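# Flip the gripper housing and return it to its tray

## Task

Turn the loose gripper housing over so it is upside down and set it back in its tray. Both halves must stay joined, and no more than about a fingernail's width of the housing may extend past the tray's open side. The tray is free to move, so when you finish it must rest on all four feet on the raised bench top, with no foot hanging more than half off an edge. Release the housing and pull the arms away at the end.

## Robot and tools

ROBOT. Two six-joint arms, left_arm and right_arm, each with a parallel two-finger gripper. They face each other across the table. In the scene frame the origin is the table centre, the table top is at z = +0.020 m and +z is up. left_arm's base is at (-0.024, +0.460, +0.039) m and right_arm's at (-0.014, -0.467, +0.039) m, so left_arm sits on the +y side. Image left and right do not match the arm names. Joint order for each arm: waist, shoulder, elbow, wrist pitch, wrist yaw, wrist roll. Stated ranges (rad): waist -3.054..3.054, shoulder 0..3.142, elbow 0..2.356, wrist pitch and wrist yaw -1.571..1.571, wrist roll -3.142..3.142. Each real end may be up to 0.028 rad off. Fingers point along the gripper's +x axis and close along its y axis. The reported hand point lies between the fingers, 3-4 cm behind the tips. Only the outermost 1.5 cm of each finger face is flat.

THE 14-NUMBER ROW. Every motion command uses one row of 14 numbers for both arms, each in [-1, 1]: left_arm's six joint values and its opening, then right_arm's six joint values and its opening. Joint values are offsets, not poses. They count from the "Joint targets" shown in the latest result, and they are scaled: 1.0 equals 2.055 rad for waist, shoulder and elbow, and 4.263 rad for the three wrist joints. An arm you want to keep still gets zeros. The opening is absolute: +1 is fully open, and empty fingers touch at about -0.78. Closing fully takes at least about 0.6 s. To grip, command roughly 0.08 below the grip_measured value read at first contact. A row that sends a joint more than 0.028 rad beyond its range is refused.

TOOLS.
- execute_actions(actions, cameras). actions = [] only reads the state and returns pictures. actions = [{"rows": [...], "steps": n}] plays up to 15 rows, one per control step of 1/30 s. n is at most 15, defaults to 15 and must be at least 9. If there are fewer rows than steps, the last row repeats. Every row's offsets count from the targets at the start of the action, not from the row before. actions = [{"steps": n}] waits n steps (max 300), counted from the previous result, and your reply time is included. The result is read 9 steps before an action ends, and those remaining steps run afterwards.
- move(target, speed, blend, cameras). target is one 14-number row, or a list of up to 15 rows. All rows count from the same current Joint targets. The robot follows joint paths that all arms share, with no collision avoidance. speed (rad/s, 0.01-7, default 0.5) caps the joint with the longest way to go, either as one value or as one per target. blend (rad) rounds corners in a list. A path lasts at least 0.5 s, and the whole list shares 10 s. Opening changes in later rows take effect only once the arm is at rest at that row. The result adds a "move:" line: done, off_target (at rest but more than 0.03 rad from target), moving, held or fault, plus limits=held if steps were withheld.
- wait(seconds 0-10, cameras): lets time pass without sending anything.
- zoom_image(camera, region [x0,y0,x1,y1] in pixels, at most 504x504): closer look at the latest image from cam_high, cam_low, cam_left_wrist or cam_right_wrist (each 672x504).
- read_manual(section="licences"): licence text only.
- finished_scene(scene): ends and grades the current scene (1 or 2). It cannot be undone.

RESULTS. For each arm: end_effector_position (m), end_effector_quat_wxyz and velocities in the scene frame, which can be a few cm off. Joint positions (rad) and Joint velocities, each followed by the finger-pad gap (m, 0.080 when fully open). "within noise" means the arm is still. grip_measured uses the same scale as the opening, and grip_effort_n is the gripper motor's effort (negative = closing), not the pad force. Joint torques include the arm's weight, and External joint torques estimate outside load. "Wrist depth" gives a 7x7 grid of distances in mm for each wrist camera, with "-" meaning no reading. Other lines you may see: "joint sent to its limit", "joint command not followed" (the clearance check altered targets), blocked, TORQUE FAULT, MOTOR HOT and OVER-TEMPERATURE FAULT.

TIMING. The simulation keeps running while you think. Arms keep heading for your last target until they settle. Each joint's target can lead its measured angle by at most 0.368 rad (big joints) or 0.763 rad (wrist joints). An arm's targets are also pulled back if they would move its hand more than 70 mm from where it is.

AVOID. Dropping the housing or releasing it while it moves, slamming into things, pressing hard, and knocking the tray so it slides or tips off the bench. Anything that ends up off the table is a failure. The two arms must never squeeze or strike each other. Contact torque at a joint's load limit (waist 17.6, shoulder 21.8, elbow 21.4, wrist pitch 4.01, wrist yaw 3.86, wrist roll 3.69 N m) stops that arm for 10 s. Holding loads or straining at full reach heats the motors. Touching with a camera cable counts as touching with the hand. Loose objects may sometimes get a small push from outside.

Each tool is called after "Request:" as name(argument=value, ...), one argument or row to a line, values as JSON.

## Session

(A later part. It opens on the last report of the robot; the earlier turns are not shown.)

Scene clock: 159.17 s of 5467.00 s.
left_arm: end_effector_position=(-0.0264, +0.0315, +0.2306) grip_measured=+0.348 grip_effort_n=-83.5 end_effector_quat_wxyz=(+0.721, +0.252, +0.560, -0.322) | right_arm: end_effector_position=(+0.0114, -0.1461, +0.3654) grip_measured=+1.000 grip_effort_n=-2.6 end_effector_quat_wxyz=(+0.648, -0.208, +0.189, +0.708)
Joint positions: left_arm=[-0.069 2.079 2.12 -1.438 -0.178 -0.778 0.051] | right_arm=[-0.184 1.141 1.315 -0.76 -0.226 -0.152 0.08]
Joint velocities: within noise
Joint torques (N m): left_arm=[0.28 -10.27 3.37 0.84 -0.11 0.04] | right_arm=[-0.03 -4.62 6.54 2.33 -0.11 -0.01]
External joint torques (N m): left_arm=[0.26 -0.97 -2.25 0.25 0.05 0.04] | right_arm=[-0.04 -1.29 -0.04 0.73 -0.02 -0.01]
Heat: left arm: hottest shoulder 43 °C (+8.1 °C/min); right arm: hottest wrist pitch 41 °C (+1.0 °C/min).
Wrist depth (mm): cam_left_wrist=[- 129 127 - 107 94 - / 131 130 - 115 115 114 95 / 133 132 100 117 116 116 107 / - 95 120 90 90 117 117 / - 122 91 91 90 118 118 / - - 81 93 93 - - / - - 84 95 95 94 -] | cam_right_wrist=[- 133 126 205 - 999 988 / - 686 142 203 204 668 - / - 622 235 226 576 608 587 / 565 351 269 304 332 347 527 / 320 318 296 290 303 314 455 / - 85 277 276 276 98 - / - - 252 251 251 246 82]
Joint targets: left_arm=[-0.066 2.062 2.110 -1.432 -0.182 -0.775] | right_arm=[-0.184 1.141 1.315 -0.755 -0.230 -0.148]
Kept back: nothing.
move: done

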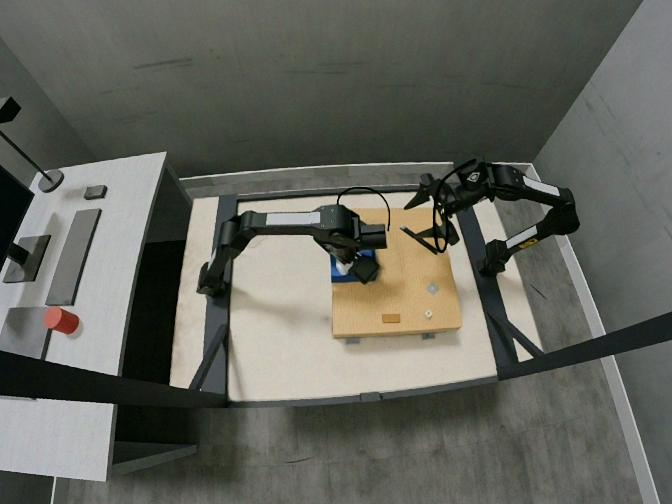

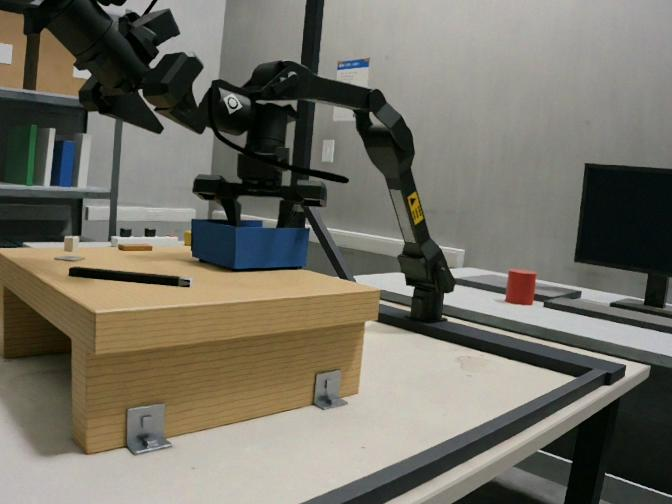

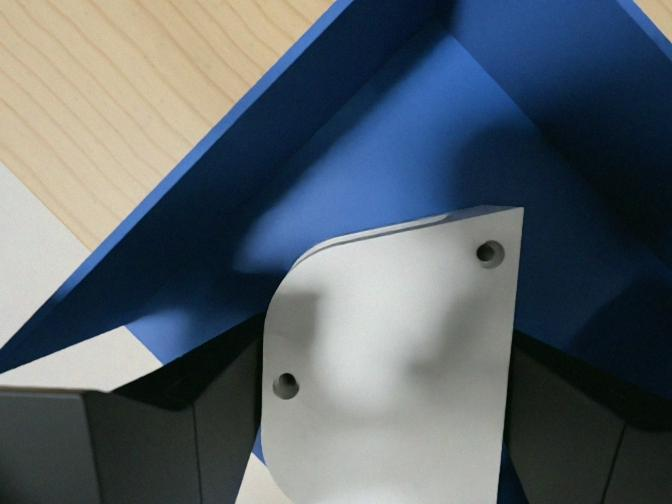

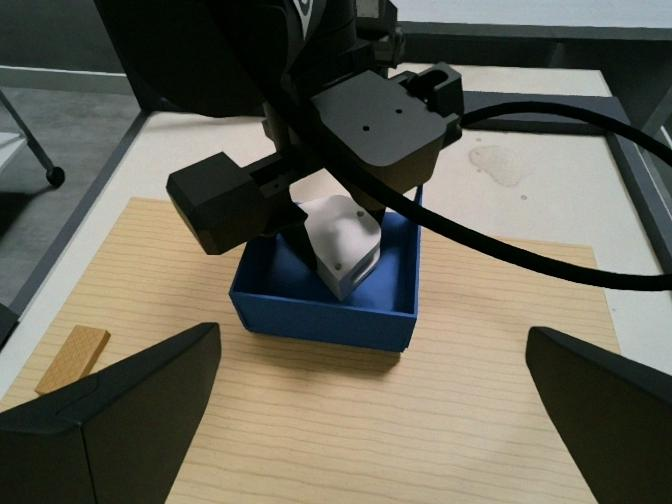

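Request:
move(
  target=[
    [0.0029, -0.0516, -0.0727, 0.0114, 0.0004, 0.0007, 0.33, 0, 0, 0, 0, 0, 0, 1],
    [0.0010, -0.0963, -0.1343, 0.0192, 0.0002, 0.0002, 0.33, 0, 0, 0, 0, 0, 0, 1],
  ],
  speed=[0.1, 0.1],
  blend=[0.03, 0],
)

Request:
zoom_image(
  camera="cam_right_wrist",
  region=[200, 130, 460, 360],
)

Request:
zoom_image(
  camera="cam_low",
  region=[150, 150, 400, 340],
)

Scene clock: 163.33 s of 5467.00 s.
left_arm: end_effector_position=(-0.0213, +0.0744, +0.2314) grip_measured=+0.348 grip_effort_n=-83.5 end_effector_quat_wxyz=(+0.721, +0.252, +0.560, -0.320) | right_arm: end_effector_position=(+0.0114, -0.1461, +0.3654) grip_measured=+1.000 grip_effort_n=-2.6 end_effector_quat_wxyz=(+0.648, -0.208, +0.189, +0.708)
Joint positions: left_arm=[-0.063 1.882 1.842 -1.358 -0.178 -0.777 0.051] | right_arm=[-0.184 1.141 1.315 -0.76 -0.226 -0.152 0.08]
Joint velocities: within noise
Joint torques (N m): left_arm=[-0.02 -9.32 3.6 0.88 -0.1 0.07] | right_arm=[-0.03 -4.62 6.54 2.33 -0.11 0]
External joint torques (N m): left_arm=[-0.06 -1.56 -1.96 0.3 0.05 0.07] | right_arm=[-0.04 -1.28 -0.08 0.7 -0.02 -0.01]
Heat: left arm: hottest shoulder 44 °C (+9.1 °C/min); right arm: hottest wrist pitch 41 °C (+1.0 °C/min).
Wrist depth (mm): cam_left_wrist=[133 131 130 - 115 116 115 / 276 133 132 108 117 117 116 / 283 279 104 120 119 119 118 / 285 284 123 110 90 120 120 / 291 288 91 91 91 121 121 / - - 81 93 93 - - / - - 84 95 95 94 -] | cam_right_wrist=[- 813 169 229 238 961 976 / - 725 674 252 219 683 671 / - 616 251 326 599 589 603 / 572 351 336 329 339 349 528 / 319 317 297 291 301 314 458 / - 85 277 277 276 98 - / - - 252 250 252 247 82]
Joint targets: left_arm=[-0.064 1.864 1.834 -1.350 -0.181 -0.774] | right_arm=[-0.184 1.141 1.315 -0.755 -0.230 -0.148]
Kept back: nothing.
move: done

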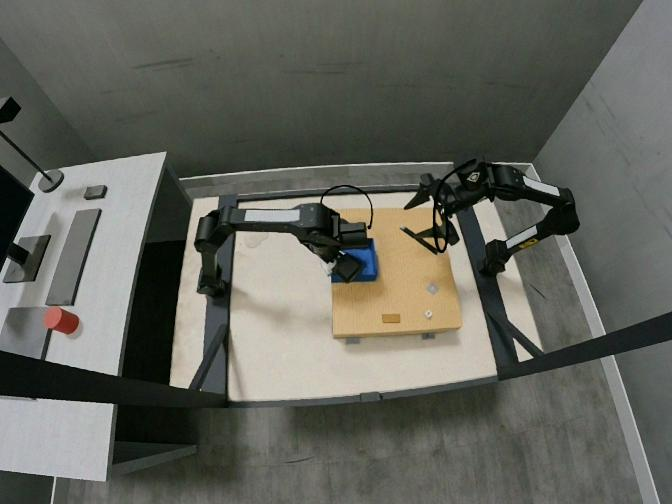

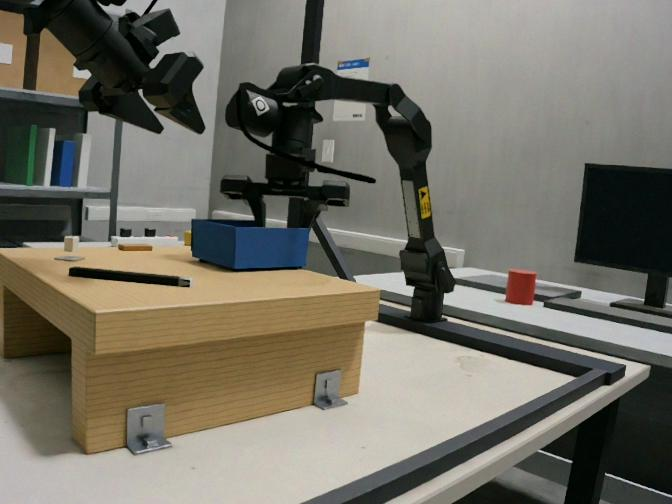

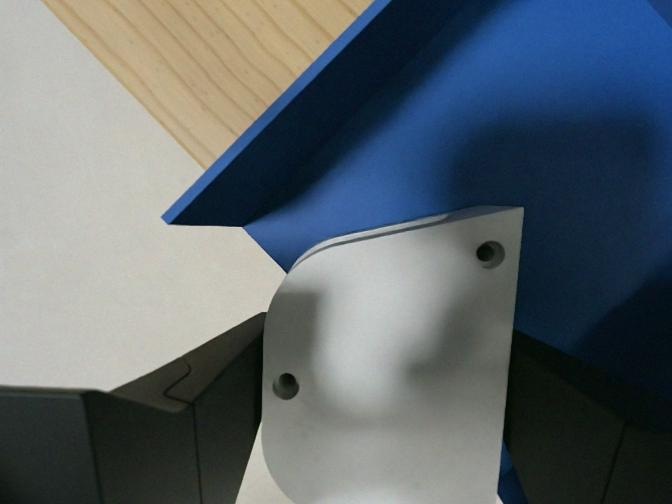

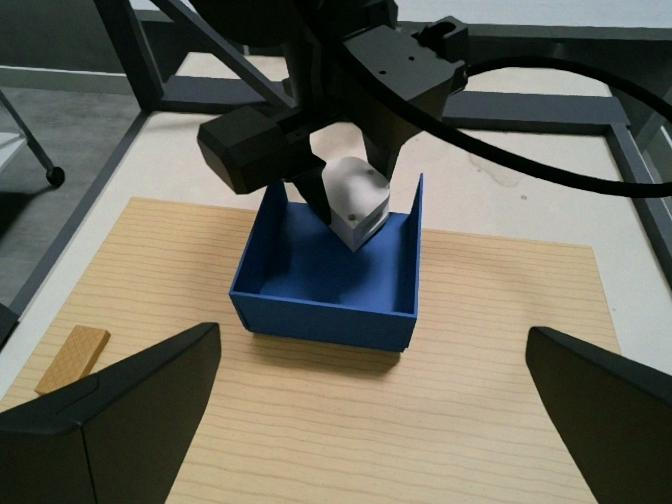

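Scaled by 1.938 from the camera's 672x504 image, which has a finer 960x720 frame.

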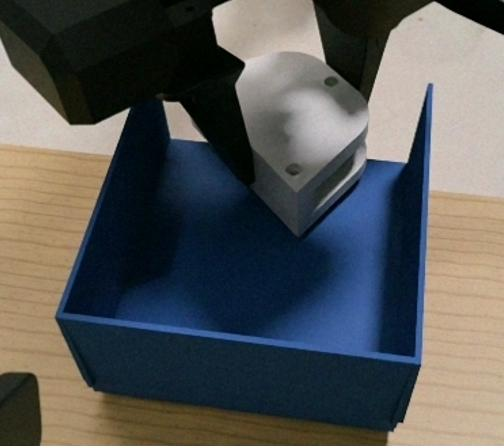

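Scaled by 2.016 from the camera's 672x504 image, which has a finer 960x720 frame.

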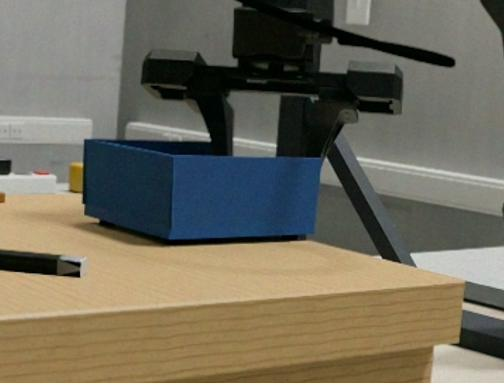

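Request:
move(
  target=[0.0007, 0.0282, 0.0341, -0.0049, 0, 0.0002, 0.33, 0, 0, 0, 0, 0, 0, 1],
  speed=0.05,
)

Request:
zoom_image(
  camera="cam_right_wrist",
  region=[200, 130, 460, 360],
)

Scene clock: 171.07 s of 5467.00 s.
left_arm: end_effector_position=(-0.0218, +0.0669, +0.2327) grip_measured=+0.348 grip_effort_n=-83.5 end_effector_quat_wxyz=(+0.721, +0.252, +0.560, -0.321) | right_arm: end_effector_position=(+0.0114, -0.1461, +0.3654) grip_measured=+1.000 grip_effort_n=-2.6 end_effector_quat_wxyz=(+0.648, -0.208, +0.189, +0.708)
Joint positions: left_arm=[-0.063 1.914 1.889 -1.372 -0.178 -0.775 0.051] | right_arm=[-0.184 1.141 1.315 -0.76 -0.226 -0.152 0.08]
Joint velocities: within noise
Joint torques (N m): left_arm=[0.08 -6.61 5.8 0.5 -0.1 0.11] | right_arm=[-0.05 -4.61 6.54 2.33 -0.11 -0.01]
External joint torques (N m): left_arm=[0.07 1.42 0.24 -0.07 0.05 0.11] | right_arm=[-0.05 -1.23 -0.11 0.7 -0.02 -0.01]
Heat: left arm: hottest shoulder 44 °C (+7.1 °C/min); right arm: hottest wrist pitch 41 °C (+1.0 °C/min).
Wrist depth (mm): cam_left_wrist=[133 132 131 - 116 116 115 / 279 134 132 108 118 118 117 / 282 281 105 121 120 119 119 / 288 286 123 110 90 121 120 / 292 286 91 91 90 122 122 / - - 81 93 93 - - / - - 84 95 95 94 -] | cam_right_wrist=[- 656 160 224 241 960 989 / - 714 697 236 216 682 679 / - 620 246 325 592 593 608 / 566 351 334 324 339 347 530 / 321 317 297 292 302 316 456 / - 85 277 278 275 98 - / - - 252 251 251 246 82]
Joint targets: left_arm=[-0.062 1.922 1.904 -1.371 -0.181 -0.773] | right_arm=[-0.184 1.141 1.315 -0.755 -0.230 -0.148]
Kept back: nothing.
move: done

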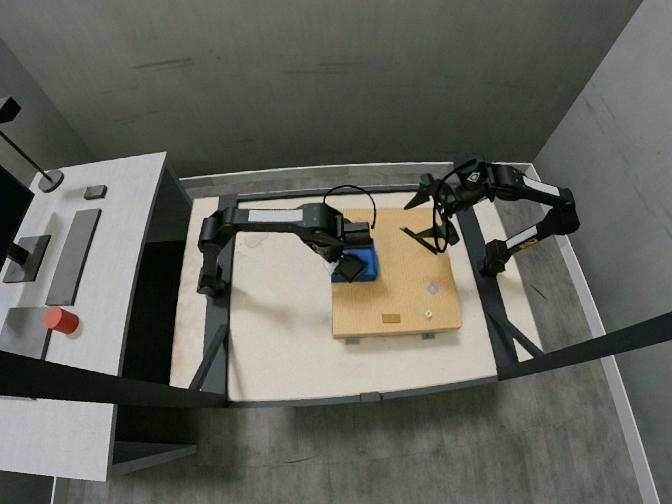

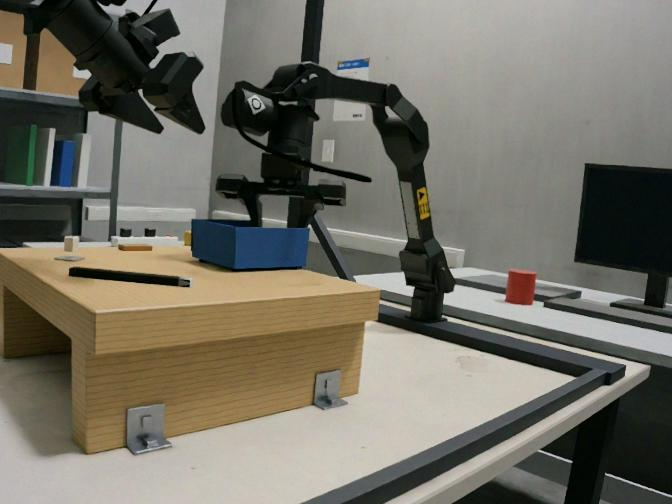

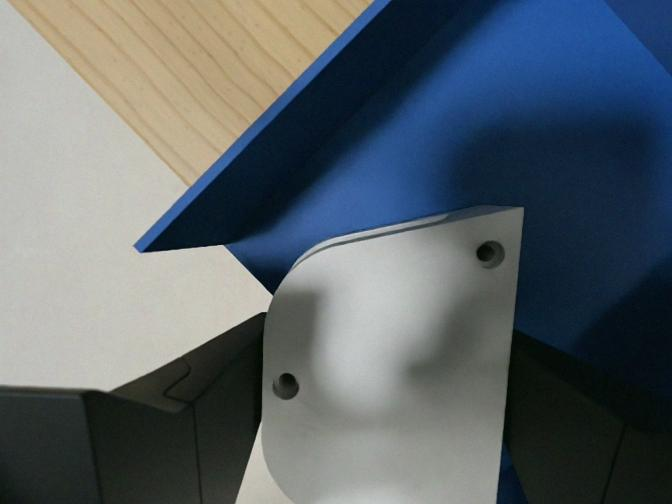

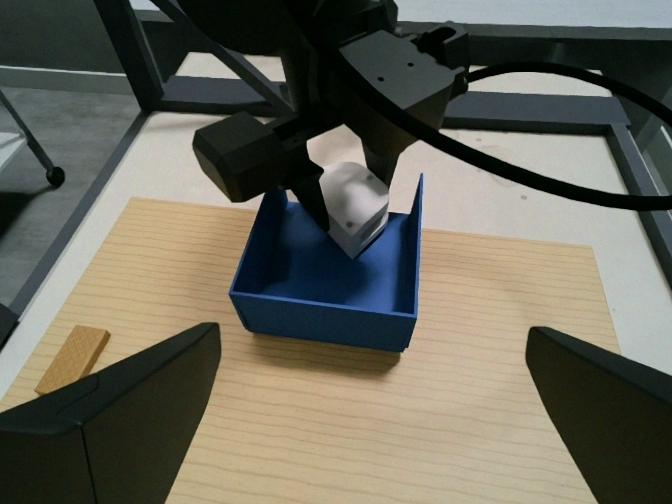

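Scaled by 1.938 from the camera's 672x504 image, which has a finer 960x720 frame.

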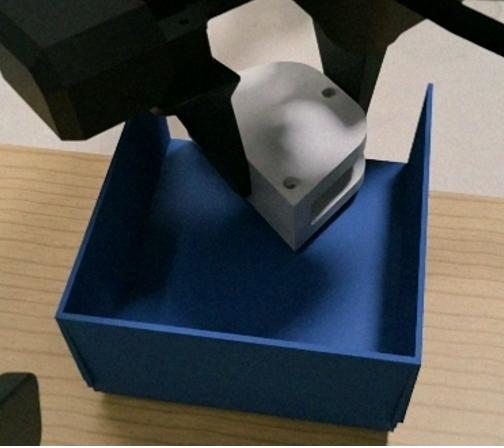

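Request:
move(
  target=[
    [0, 0.0026, 0, -0.0012, 0, 0, 0.33, 0, 0, 0, 0, 0, 0, 1],
    [0, 0.0026, 0, -0.0012, 0, 0, 0.43, 0, 0, 0, 0, 0, 0, 1],
  ],
  speed=0.03,
)

Request:
zoom_image(
  camera="cam_right_wrist",
  region=[200, 130, 460, 360],
)

Scene clock: 173.20 s of 5467.00 s.
left_arm: end_effector_position=(-0.0218, +0.0672, +0.2308) grip_measured=+0.426 grip_effort_n=12.8 end_effector_quat_wxyz=(+0.720, +0.255, +0.561, -0.319) | right_arm: end_effector_position=(+0.0114, -0.1461, +0.3654) grip_measured=+1.000 grip_effort_n=-3.0 end_effector_quat_wxyz=(+0.648, -0.208, +0.189, +0.708)
Joint positions: left_arm=[-0.063 1.919 1.89 -1.376 -0.178 -0.774 0.054] | right_arm=[-0.184 1.141 1.315 -0.76 -0.226 -0.152 0.08]
Joint velocities: within noise
Joint torques (N m): left_arm=[0.1 -6.65 5.66 0.48 -0.1 0.12] | right_arm=[-0.05 -4.62 6.54 2.33 -0.11 -0.01]
External joint torques (N m): left_arm=[0.05 1.44 0.06 -0.11 0.05 0.12] | right_arm=[-0.06 -1.2 -0.11 0.71 -0.02 -0.01]
Heat: left arm: hottest shoulder 44 °C (+7.1 °C/min); right arm: hottest wrist pitch 41 °C (+1.0 °C/min).
Wrist depth (mm): cam_left_wrist=[131 130 129 - 114 114 113 / 277 132 131 107 116 115 114 / 282 278 104 119 118 117 116 / 290 283 121 95 93 119 118 / 292 288 96 96 94 120 120 / - - 86 97 96 - - / - - 82 98 98 83 -] | cam_right_wrist=[- 655 161 224 565 985 975 / - 716 701 237 218 678 676 / - 621 246 335 599 605 594 / 568 353 335 324 339 348 525 / 320 319 298 287 301 315 456 / - 85 278 277 276 98 - / - - 253 250 250 246 82]
Joint targets: left_arm=[-0.062 1.928 1.904 -1.376 -0.181 -0.773] | right_arm=[-0.184 1.141 1.315 -0.755 -0.230 -0.148]
Kept back: nothing.
move: done

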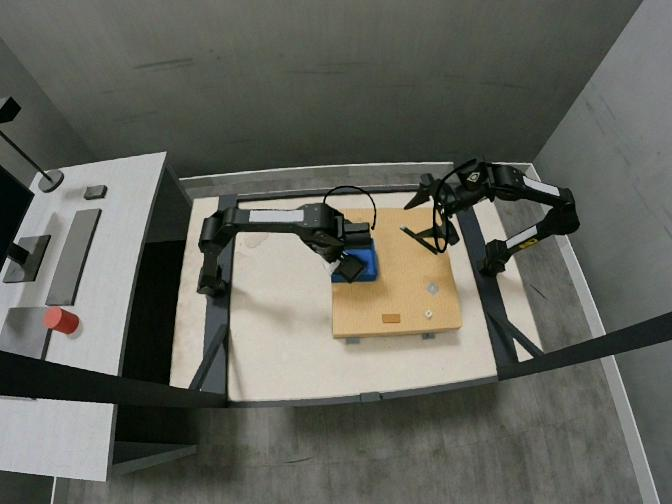

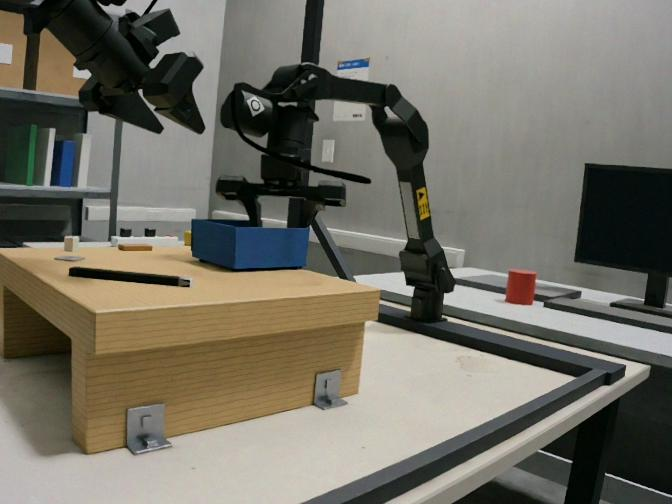

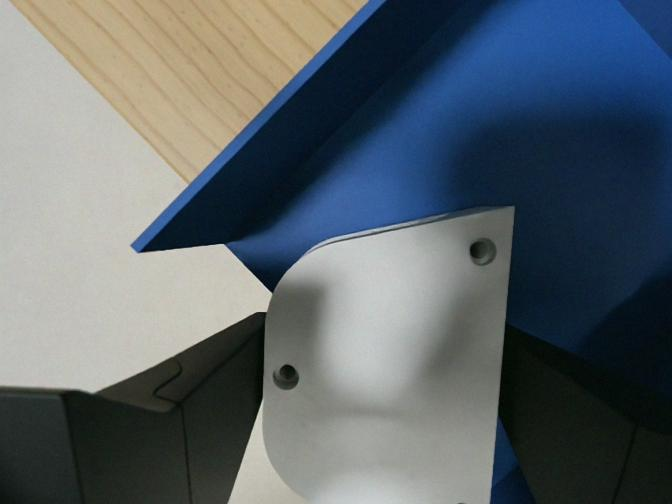

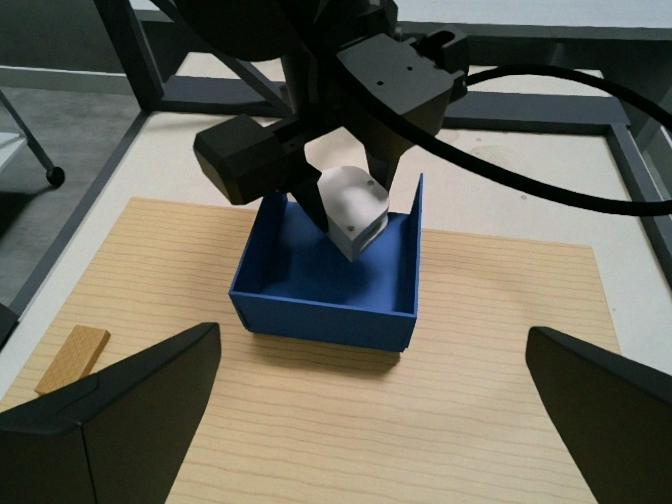

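Scaled by 1.938 from the camera's 672x504 image, which has a finer 960x720 frame.

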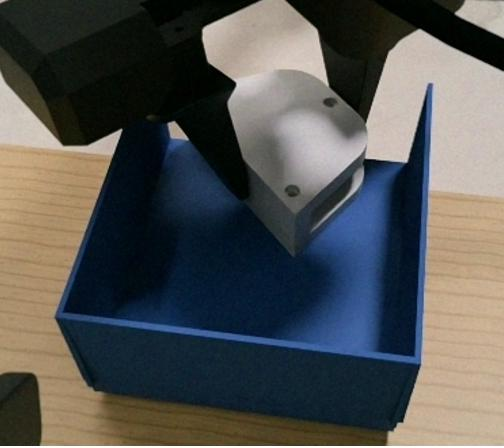

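Request:
move(
  target=[
    [0, 0, 0, 0, 0, 0, 0.6, 0, 0, 0, 0, 0, 0, 1],
    [0, 0.0136, 0.0779, -0.0310, 0, 0, 0.6, 0, 0, 0, 0, 0, 0, 1],
    [0.0302, -0.5246, -0.5372, 0.2407, 0.0425, -0.1002, 0.6, 0, 0, 0, 0, 0, 0, 1],
    [0.0302, -0.5976, -0.7562, 0.3697, 0.0425, -0.1705, 0.6, 0, 0, 0, 0, 0, 0, 1],
    [0.0314, -0.4616, -0.9090, 0.5441, 0.0425, -0.1872, 0.6, 0, 0, 0, 0, 0, 0, 1],
  ],
  speed=[0.1, 0.1, 0.7, 0.6, 0.5],
  blend=[0, 0.03, 0.1, 0.1, 0],
)

Request:
zoom_image(
  camera="cam_right_wrist",
  region=[200, 100, 460, 360],
)

Request:
zoom_image(
  camera="cam_low",
  region=[150, 150, 450, 340],
)

Scene clock: 186.03 s of 5467.00 s.
left_arm: end_effector_position=(-0.0245, +0.1760, +0.2000) grip_measured=+0.596 grip_effort_n=12.3 end_effector_quat_wxyz=(+0.500, -0.499, +0.500, -0.500) | right_arm: end_effector_position=(+0.0114, -0.1461, +0.3654) grip_measured=+1.000 grip_effort_n=-2.6 end_effector_quat_wxyz=(+0.648, -0.208, +0.189, +0.708)
Joint positions: left_arm=[-0.001 0.976 0.044 0.931 0.003 -1.57 0.062] | right_arm=[-0.184 1.141 1.315 -0.76 -0.226 -0.152 0.08]
Joint velocities: within noise
Joint torques (N m): left_arm=[0.25 -1.03 3.56 2.14 0.06 -0.07] | right_arm=[-0.04 -4.62 6.54 2.33 -0.11 -0.01]
External joint torques (N m): left_arm=[0.25 0.47 -2.05 0.53 0.06 -0.12] | right_arm=[-0.02 -1.2 -0.14 0.69 -0.03 -0.01]
Heat: left arm: hottest shoulder 42 °C (+3.0 °C/min); right arm: hottest wrist pitch 41 °C (+0.0 °C/min).
Wrist depth (mm): cam_left_wrist=[259 306 158 371 - - - / 261 328 164 280 - 468 420 / 264 333 172 168 - 444 - / 267 338 181 176 - - - / 259 338 187 185 - - - / - - 109 - - - - / - - 208 - - - -] | cam_right_wrist=[- 655 - 388 952 993 974 / - 720 698 676 674 677 - / - 618 616 352 615 611 606 / 567 353 333 325 340 348 532 / 319 318 296 288 302 314 458 / - 85 277 278 277 98 - / - - 253 251 251 246 82]
Joint targets: left_arm=[0.002 0.979 0.036 0.943 0.000 -1.572] | right_arm=[-0.184 1.141 1.315 -0.755 -0.230 -0.148]
Kept back: nothing.
move: done

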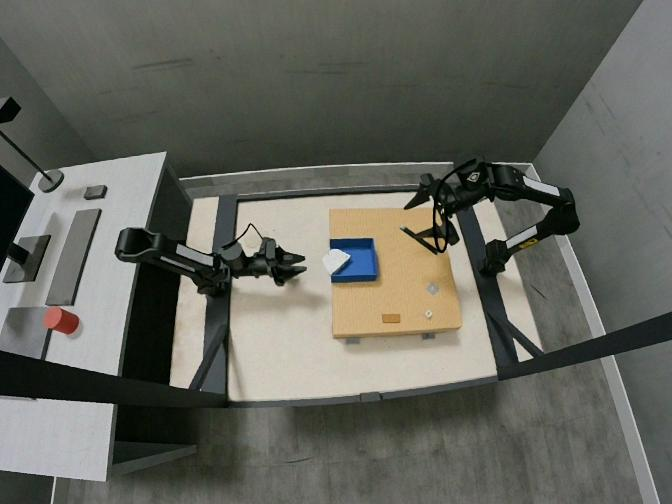

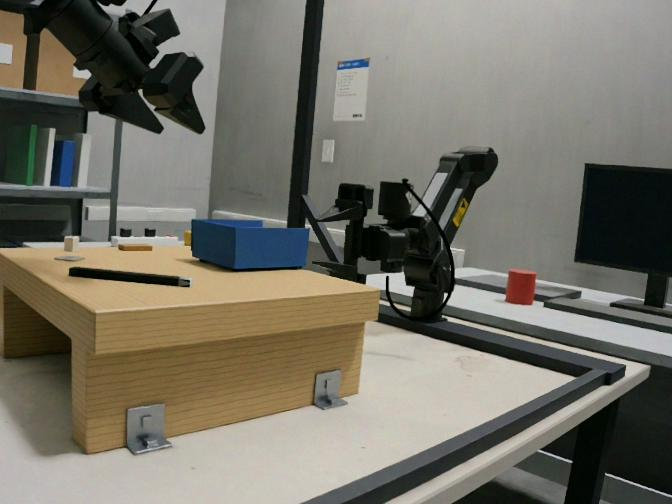

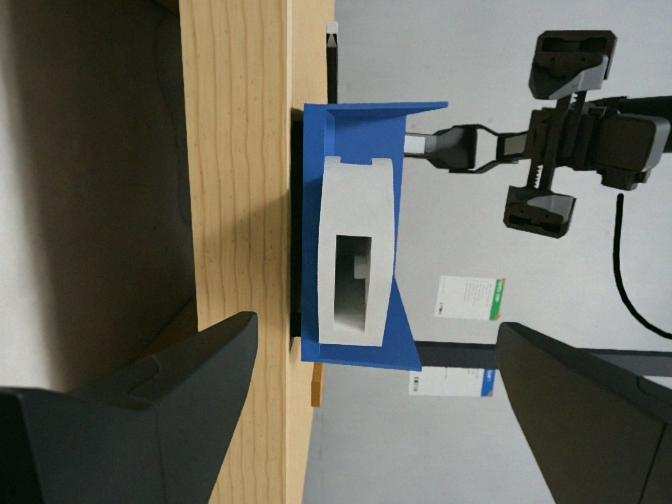

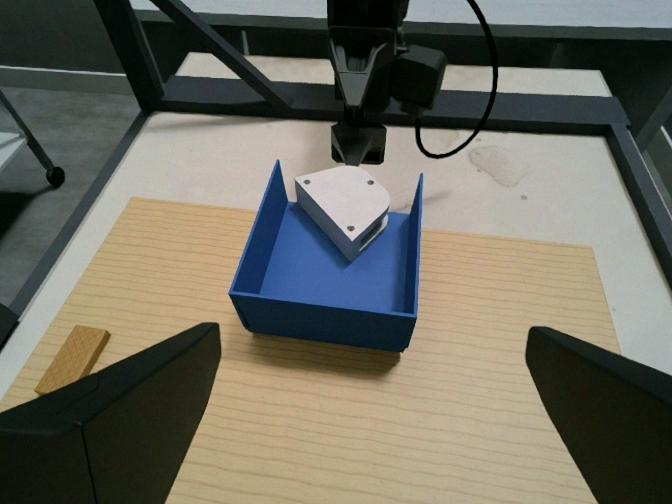

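Scaled by 1.938 from the camera's 672x504 image, which has a finer 960x720 frame.

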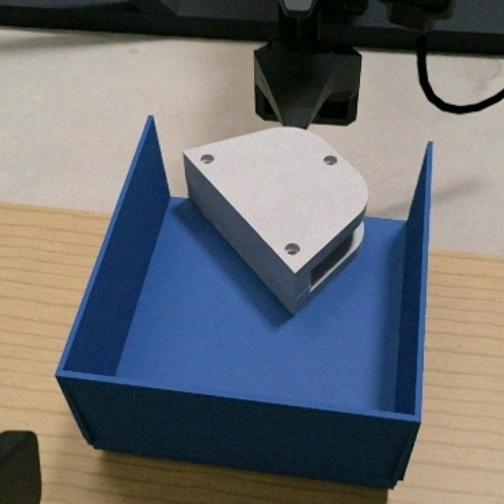

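Scaled by 1.680 from the camera's 672x504 image, which has a finer 960x720 frame.

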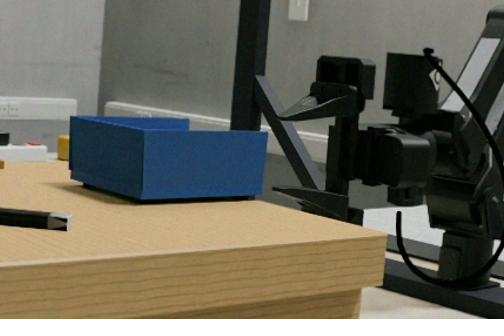

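Request:
move(
  target=[
    [0.0039, 0.1163, 0.0355, 0.0408, 0, 0, 0.6, 0, 0, 0, 0, 0, 0, 1],
    [0.0063, 0.1901, 0.0745, 0.0578, 0, 0, 0.6, 0, 0, 0, 0, 0, 0, 1],
  ],
  speed=[0.25, 0.2],
  blend=[0.02, 0],
)

Request:
zoom_image(
  camera="cam_low",
  region=[170, 170, 420, 330],
)

Request:
zoom_image(
  camera="cam_left_wrist",
  region=[150, 100, 600, 504],
)

Scene clock: 194.67 s of 5467.00 s.
left_arm: end_effector_position=(-0.0201, +0.1292, +0.1938) grip_measured=+0.596 grip_effort_n=12.3 end_effector_quat_wxyz=(+0.506, -0.500, +0.499, -0.495) | right_arm: end_effector_position=(+0.0114, -0.1461, +0.3654) grip_measured=+1.000 grip_effort_n=-3.0 end_effector_quat_wxyz=(+0.648, -0.208, +0.189, +0.708)
Joint positions: left_arm=[0.012 1.365 0.176 1.178 0.003 -1.57 0.062] | right_arm=[-0.184 1.141 1.315 -0.76 -0.226 -0.152 0.08]
Joint velocities: within noise
Joint torques (N m): left_arm=[0.25 -2.26 4.78 2.15 0.07 -0.07] | right_arm=[-0.04 -4.62 6.54 2.33 -0.11 -0.01]
External joint torques (N m): left_arm=[0.27 0.94 0.03 0.51 0.06 -0.12] | right_arm=[-0.05 -1.21 -0.1 0.71 -0.02 -0.01]
Heat: left arm: hottest shoulder 40 °C (+1.0 °C/min); right arm: hottest wrist pitch 41 °C (+0.0 °C/min).
Wrist depth (mm): cam_left_wrist=[243 118 116 327 - - 362 / 237 123 120 237 - - 362 / 241 277 126 128 698 731 377 / 253 281 133 125 125 - - / 245 286 136 139 131 - - / - - 109 143 140 - - / - - 151 239 - - -] | cam_right_wrist=[- 660 - 369 953 980 980 / - 712 697 404 431 674 - / - 617 614 345 616 608 609 / 565 353 334 325 340 346 525 / 320 316 295 288 301 315 456 / - 85 276 277 277 98 - / - - 252 252 251 246 82]
Joint targets: left_arm=[0.015 1.370 0.189 1.190 0.000 -1.572] | right_arm=[-0.184 1.141 1.315 -0.755 -0.230 -0.148]
Kept back: nothing.
move: done

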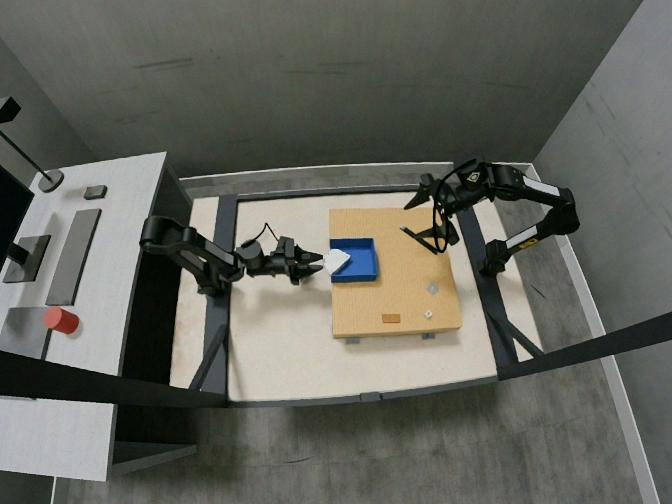

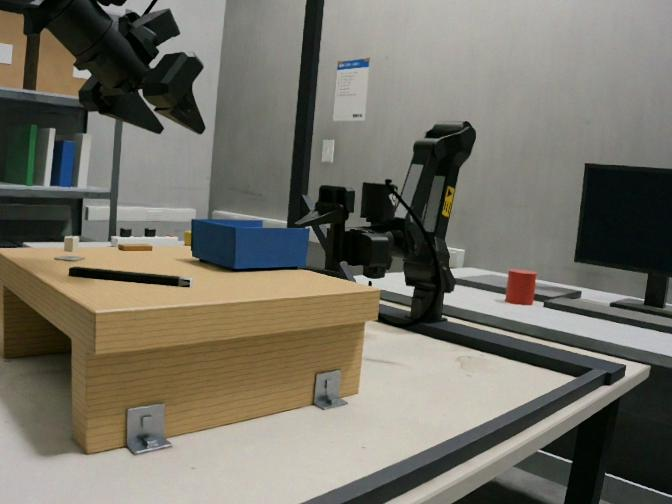

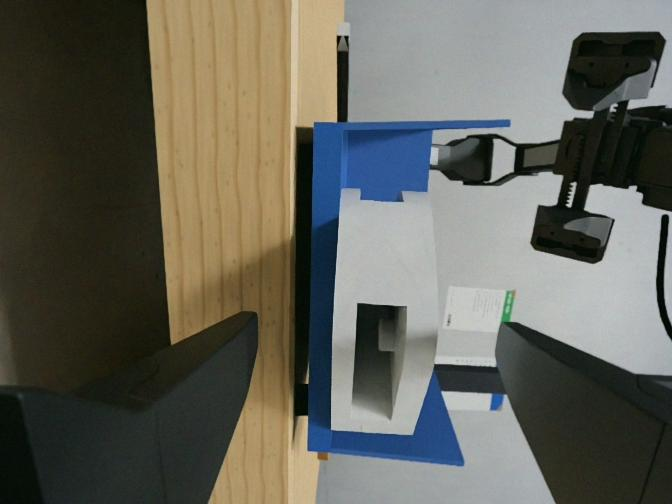

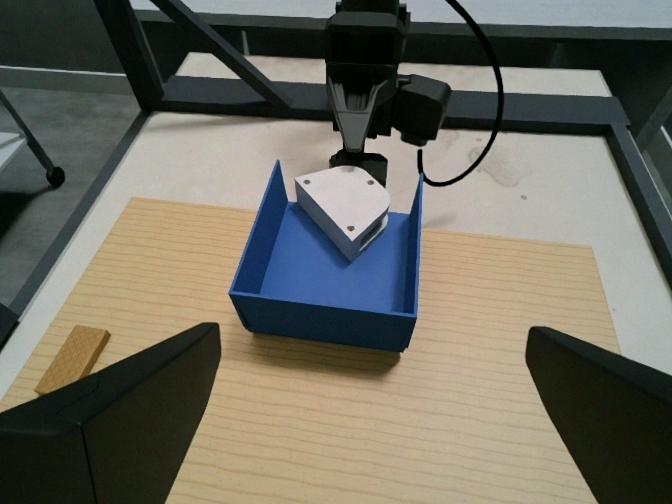

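Scaled by 2.016 from the camera's 672x504 image, which has a finer 960x720 frame.

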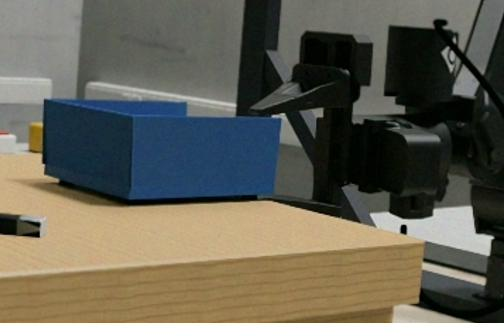

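Scaled by 1.120 from the camera's 672x504 image, which has a finer 960x720 frame.

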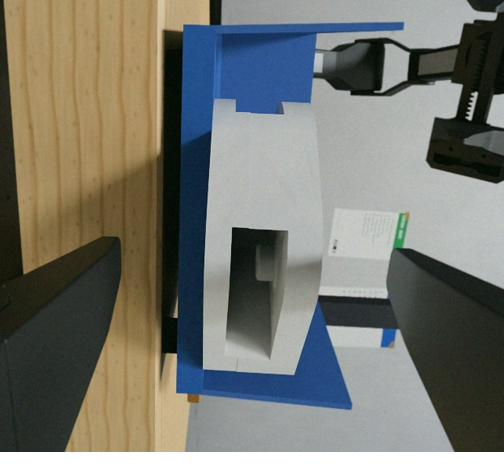

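Request:
zoom_image(
  camera="cam_low",
  region=[250, 190, 350, 280],
)

Request:
zoom_image(
  camera="cam_high",
  region=[270, 220, 390, 300],
)

Request:
zoom_image(
  camera="cam_right_wrist",
  region=[260, 100, 440, 270],
)

Scaled by 5.040 from the camera's 672x504 image, which has a finer 960x720 frame.

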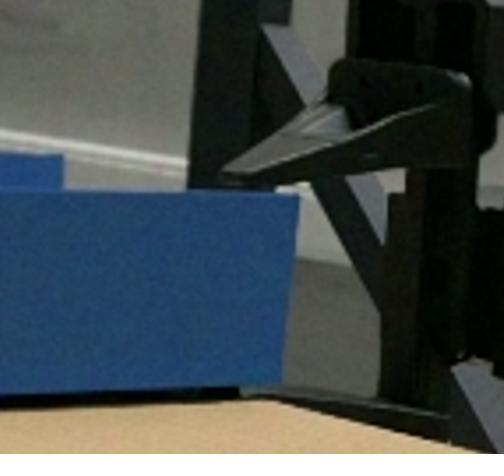

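Scaled by 4.200 from the camera's 672x504 image, which has a finer 960x720 frame.

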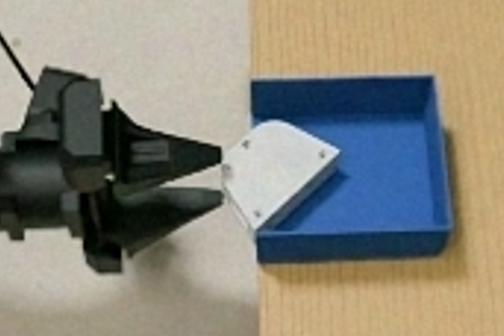

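Scaled by 2.800 from the camera's 672x504 image, which has a finer 960x720 frame.

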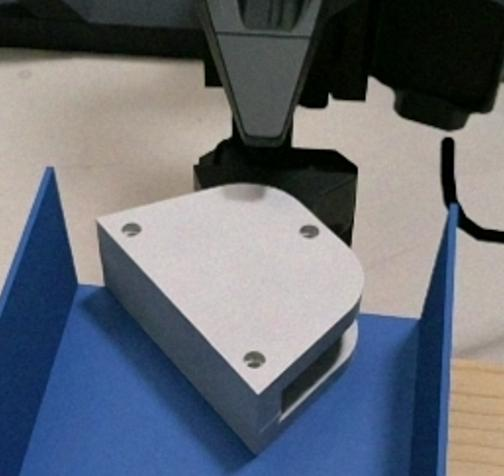

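Request:
move(
  target=[0.0039, 0.0402, 0.0288, 0.0079, 0, 0, 0.6, 0, 0, 0, 0, 0, 0, 1],
  speed=0.08,
)

Request:
zoom_image(
  camera="cam_high",
  region=[270, 220, 390, 300],
)

Request:
zoom_image(
  camera="cam_left_wrist",
  region=[150, 100, 600, 504],
)

Scene clock: 203.80 s of 5467.00 s.
left_arm: end_effector_position=(-0.0171, +0.1126, +0.1966) grip_measured=+0.596 grip_effort_n=12.8 end_effector_quat_wxyz=(+0.505, -0.505, +0.495, -0.495) | right_arm: end_effector_position=(+0.0114, -0.1461, +0.3654) grip_measured=+1.000 grip_effort_n=-2.6 end_effector_quat_wxyz=(+0.648, -0.208, +0.189, +0.708)
Joint positions: left_arm=[0.02 1.447 0.236 1.212 0.003 -1.57 0.062] | right_arm=[-0.184 1.141 1.315 -0.76 -0.226 -0.152 0.08]
Joint velocities: within noise
Joint torques (N m): left_arm=[0.25 -2.8 4.67 2.14 0.06 -0.07] | right_arm=[-0.04 -4.61 6.53 2.33 -0.11 -0.01]
External joint torques (N m): left_arm=[0.26 0.86 0.09 0.52 0.06 -0.12] | right_arm=[-0.06 -1.16 -0.13 0.71 -0.01 -0.01]
Heat: left arm: hottest shoulder 38 °C (+0.0 °C/min); right arm: hottest wrist pitch 41 °C (+0.0 °C/min).
Wrist depth (mm): cam_left_wrist=[- 101 101 319 - - - / 232 105 105 339 - - 343 / 245 110 109 222 707 718 362 / 247 115 115 113 - - - / 251 119 118 104 104 - - / - - 123 126 98 - - / - - 131 128 142 - -] | cam_right_wrist=[- 656 - 352 952 985 971 / - 723 706 353 421 681 - / - 617 621 343 611 604 610 / 569 351 335 326 339 348 528 / 319 318 297 287 301 315 459 / - 85 278 277 277 98 - / - - 252 251 251 247 82]
Joint targets: left_arm=[0.023 1.452 0.248 1.223 0.000 -1.572] | right_arm=[-0.184 1.141 1.315 -0.755 -0.230 -0.148]
Kept back: nothing.
move: done

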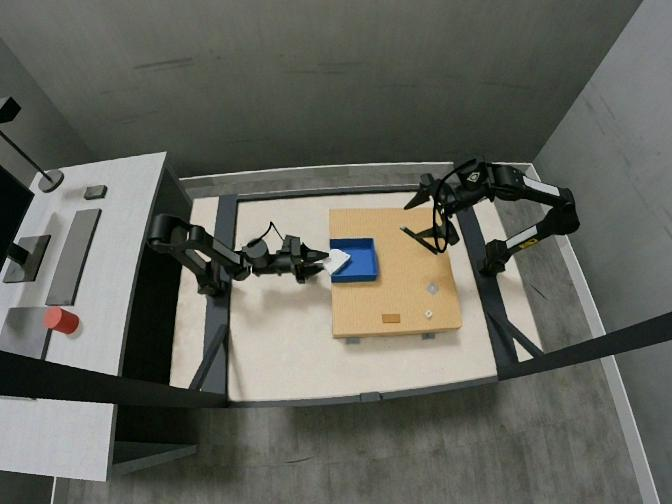

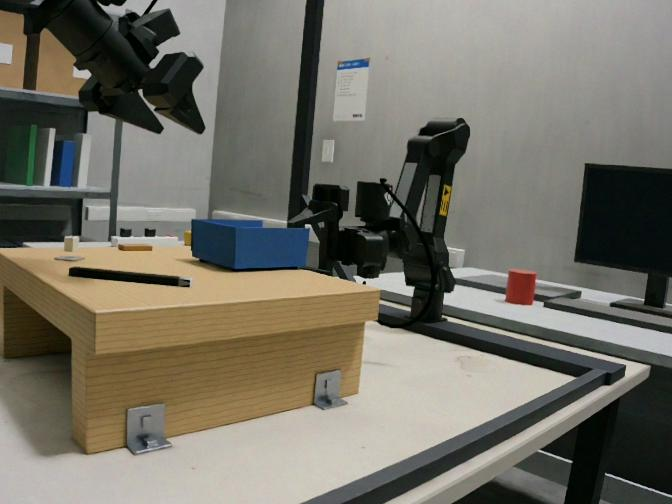

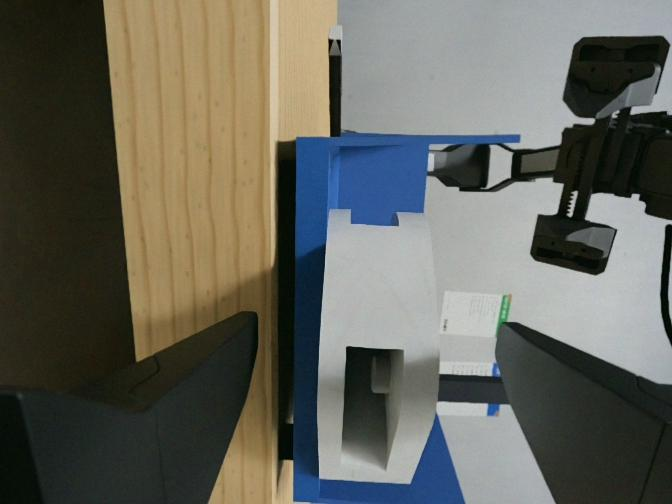

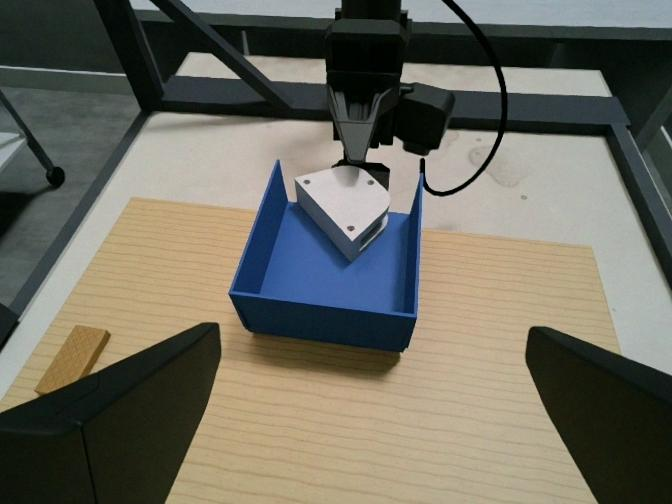

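Scaled by 4.200 from the camera's 672x504 image, which has a finer 960x720 frame.

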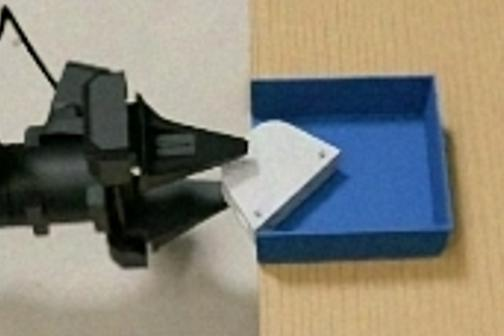

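Scaled by 1.120 from the camera's 672x504 image, which has a finer 960x720 frame.

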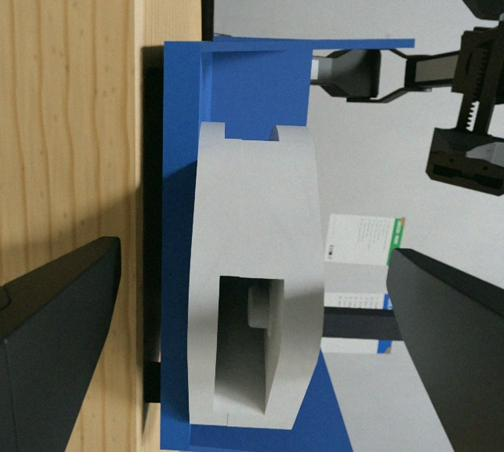

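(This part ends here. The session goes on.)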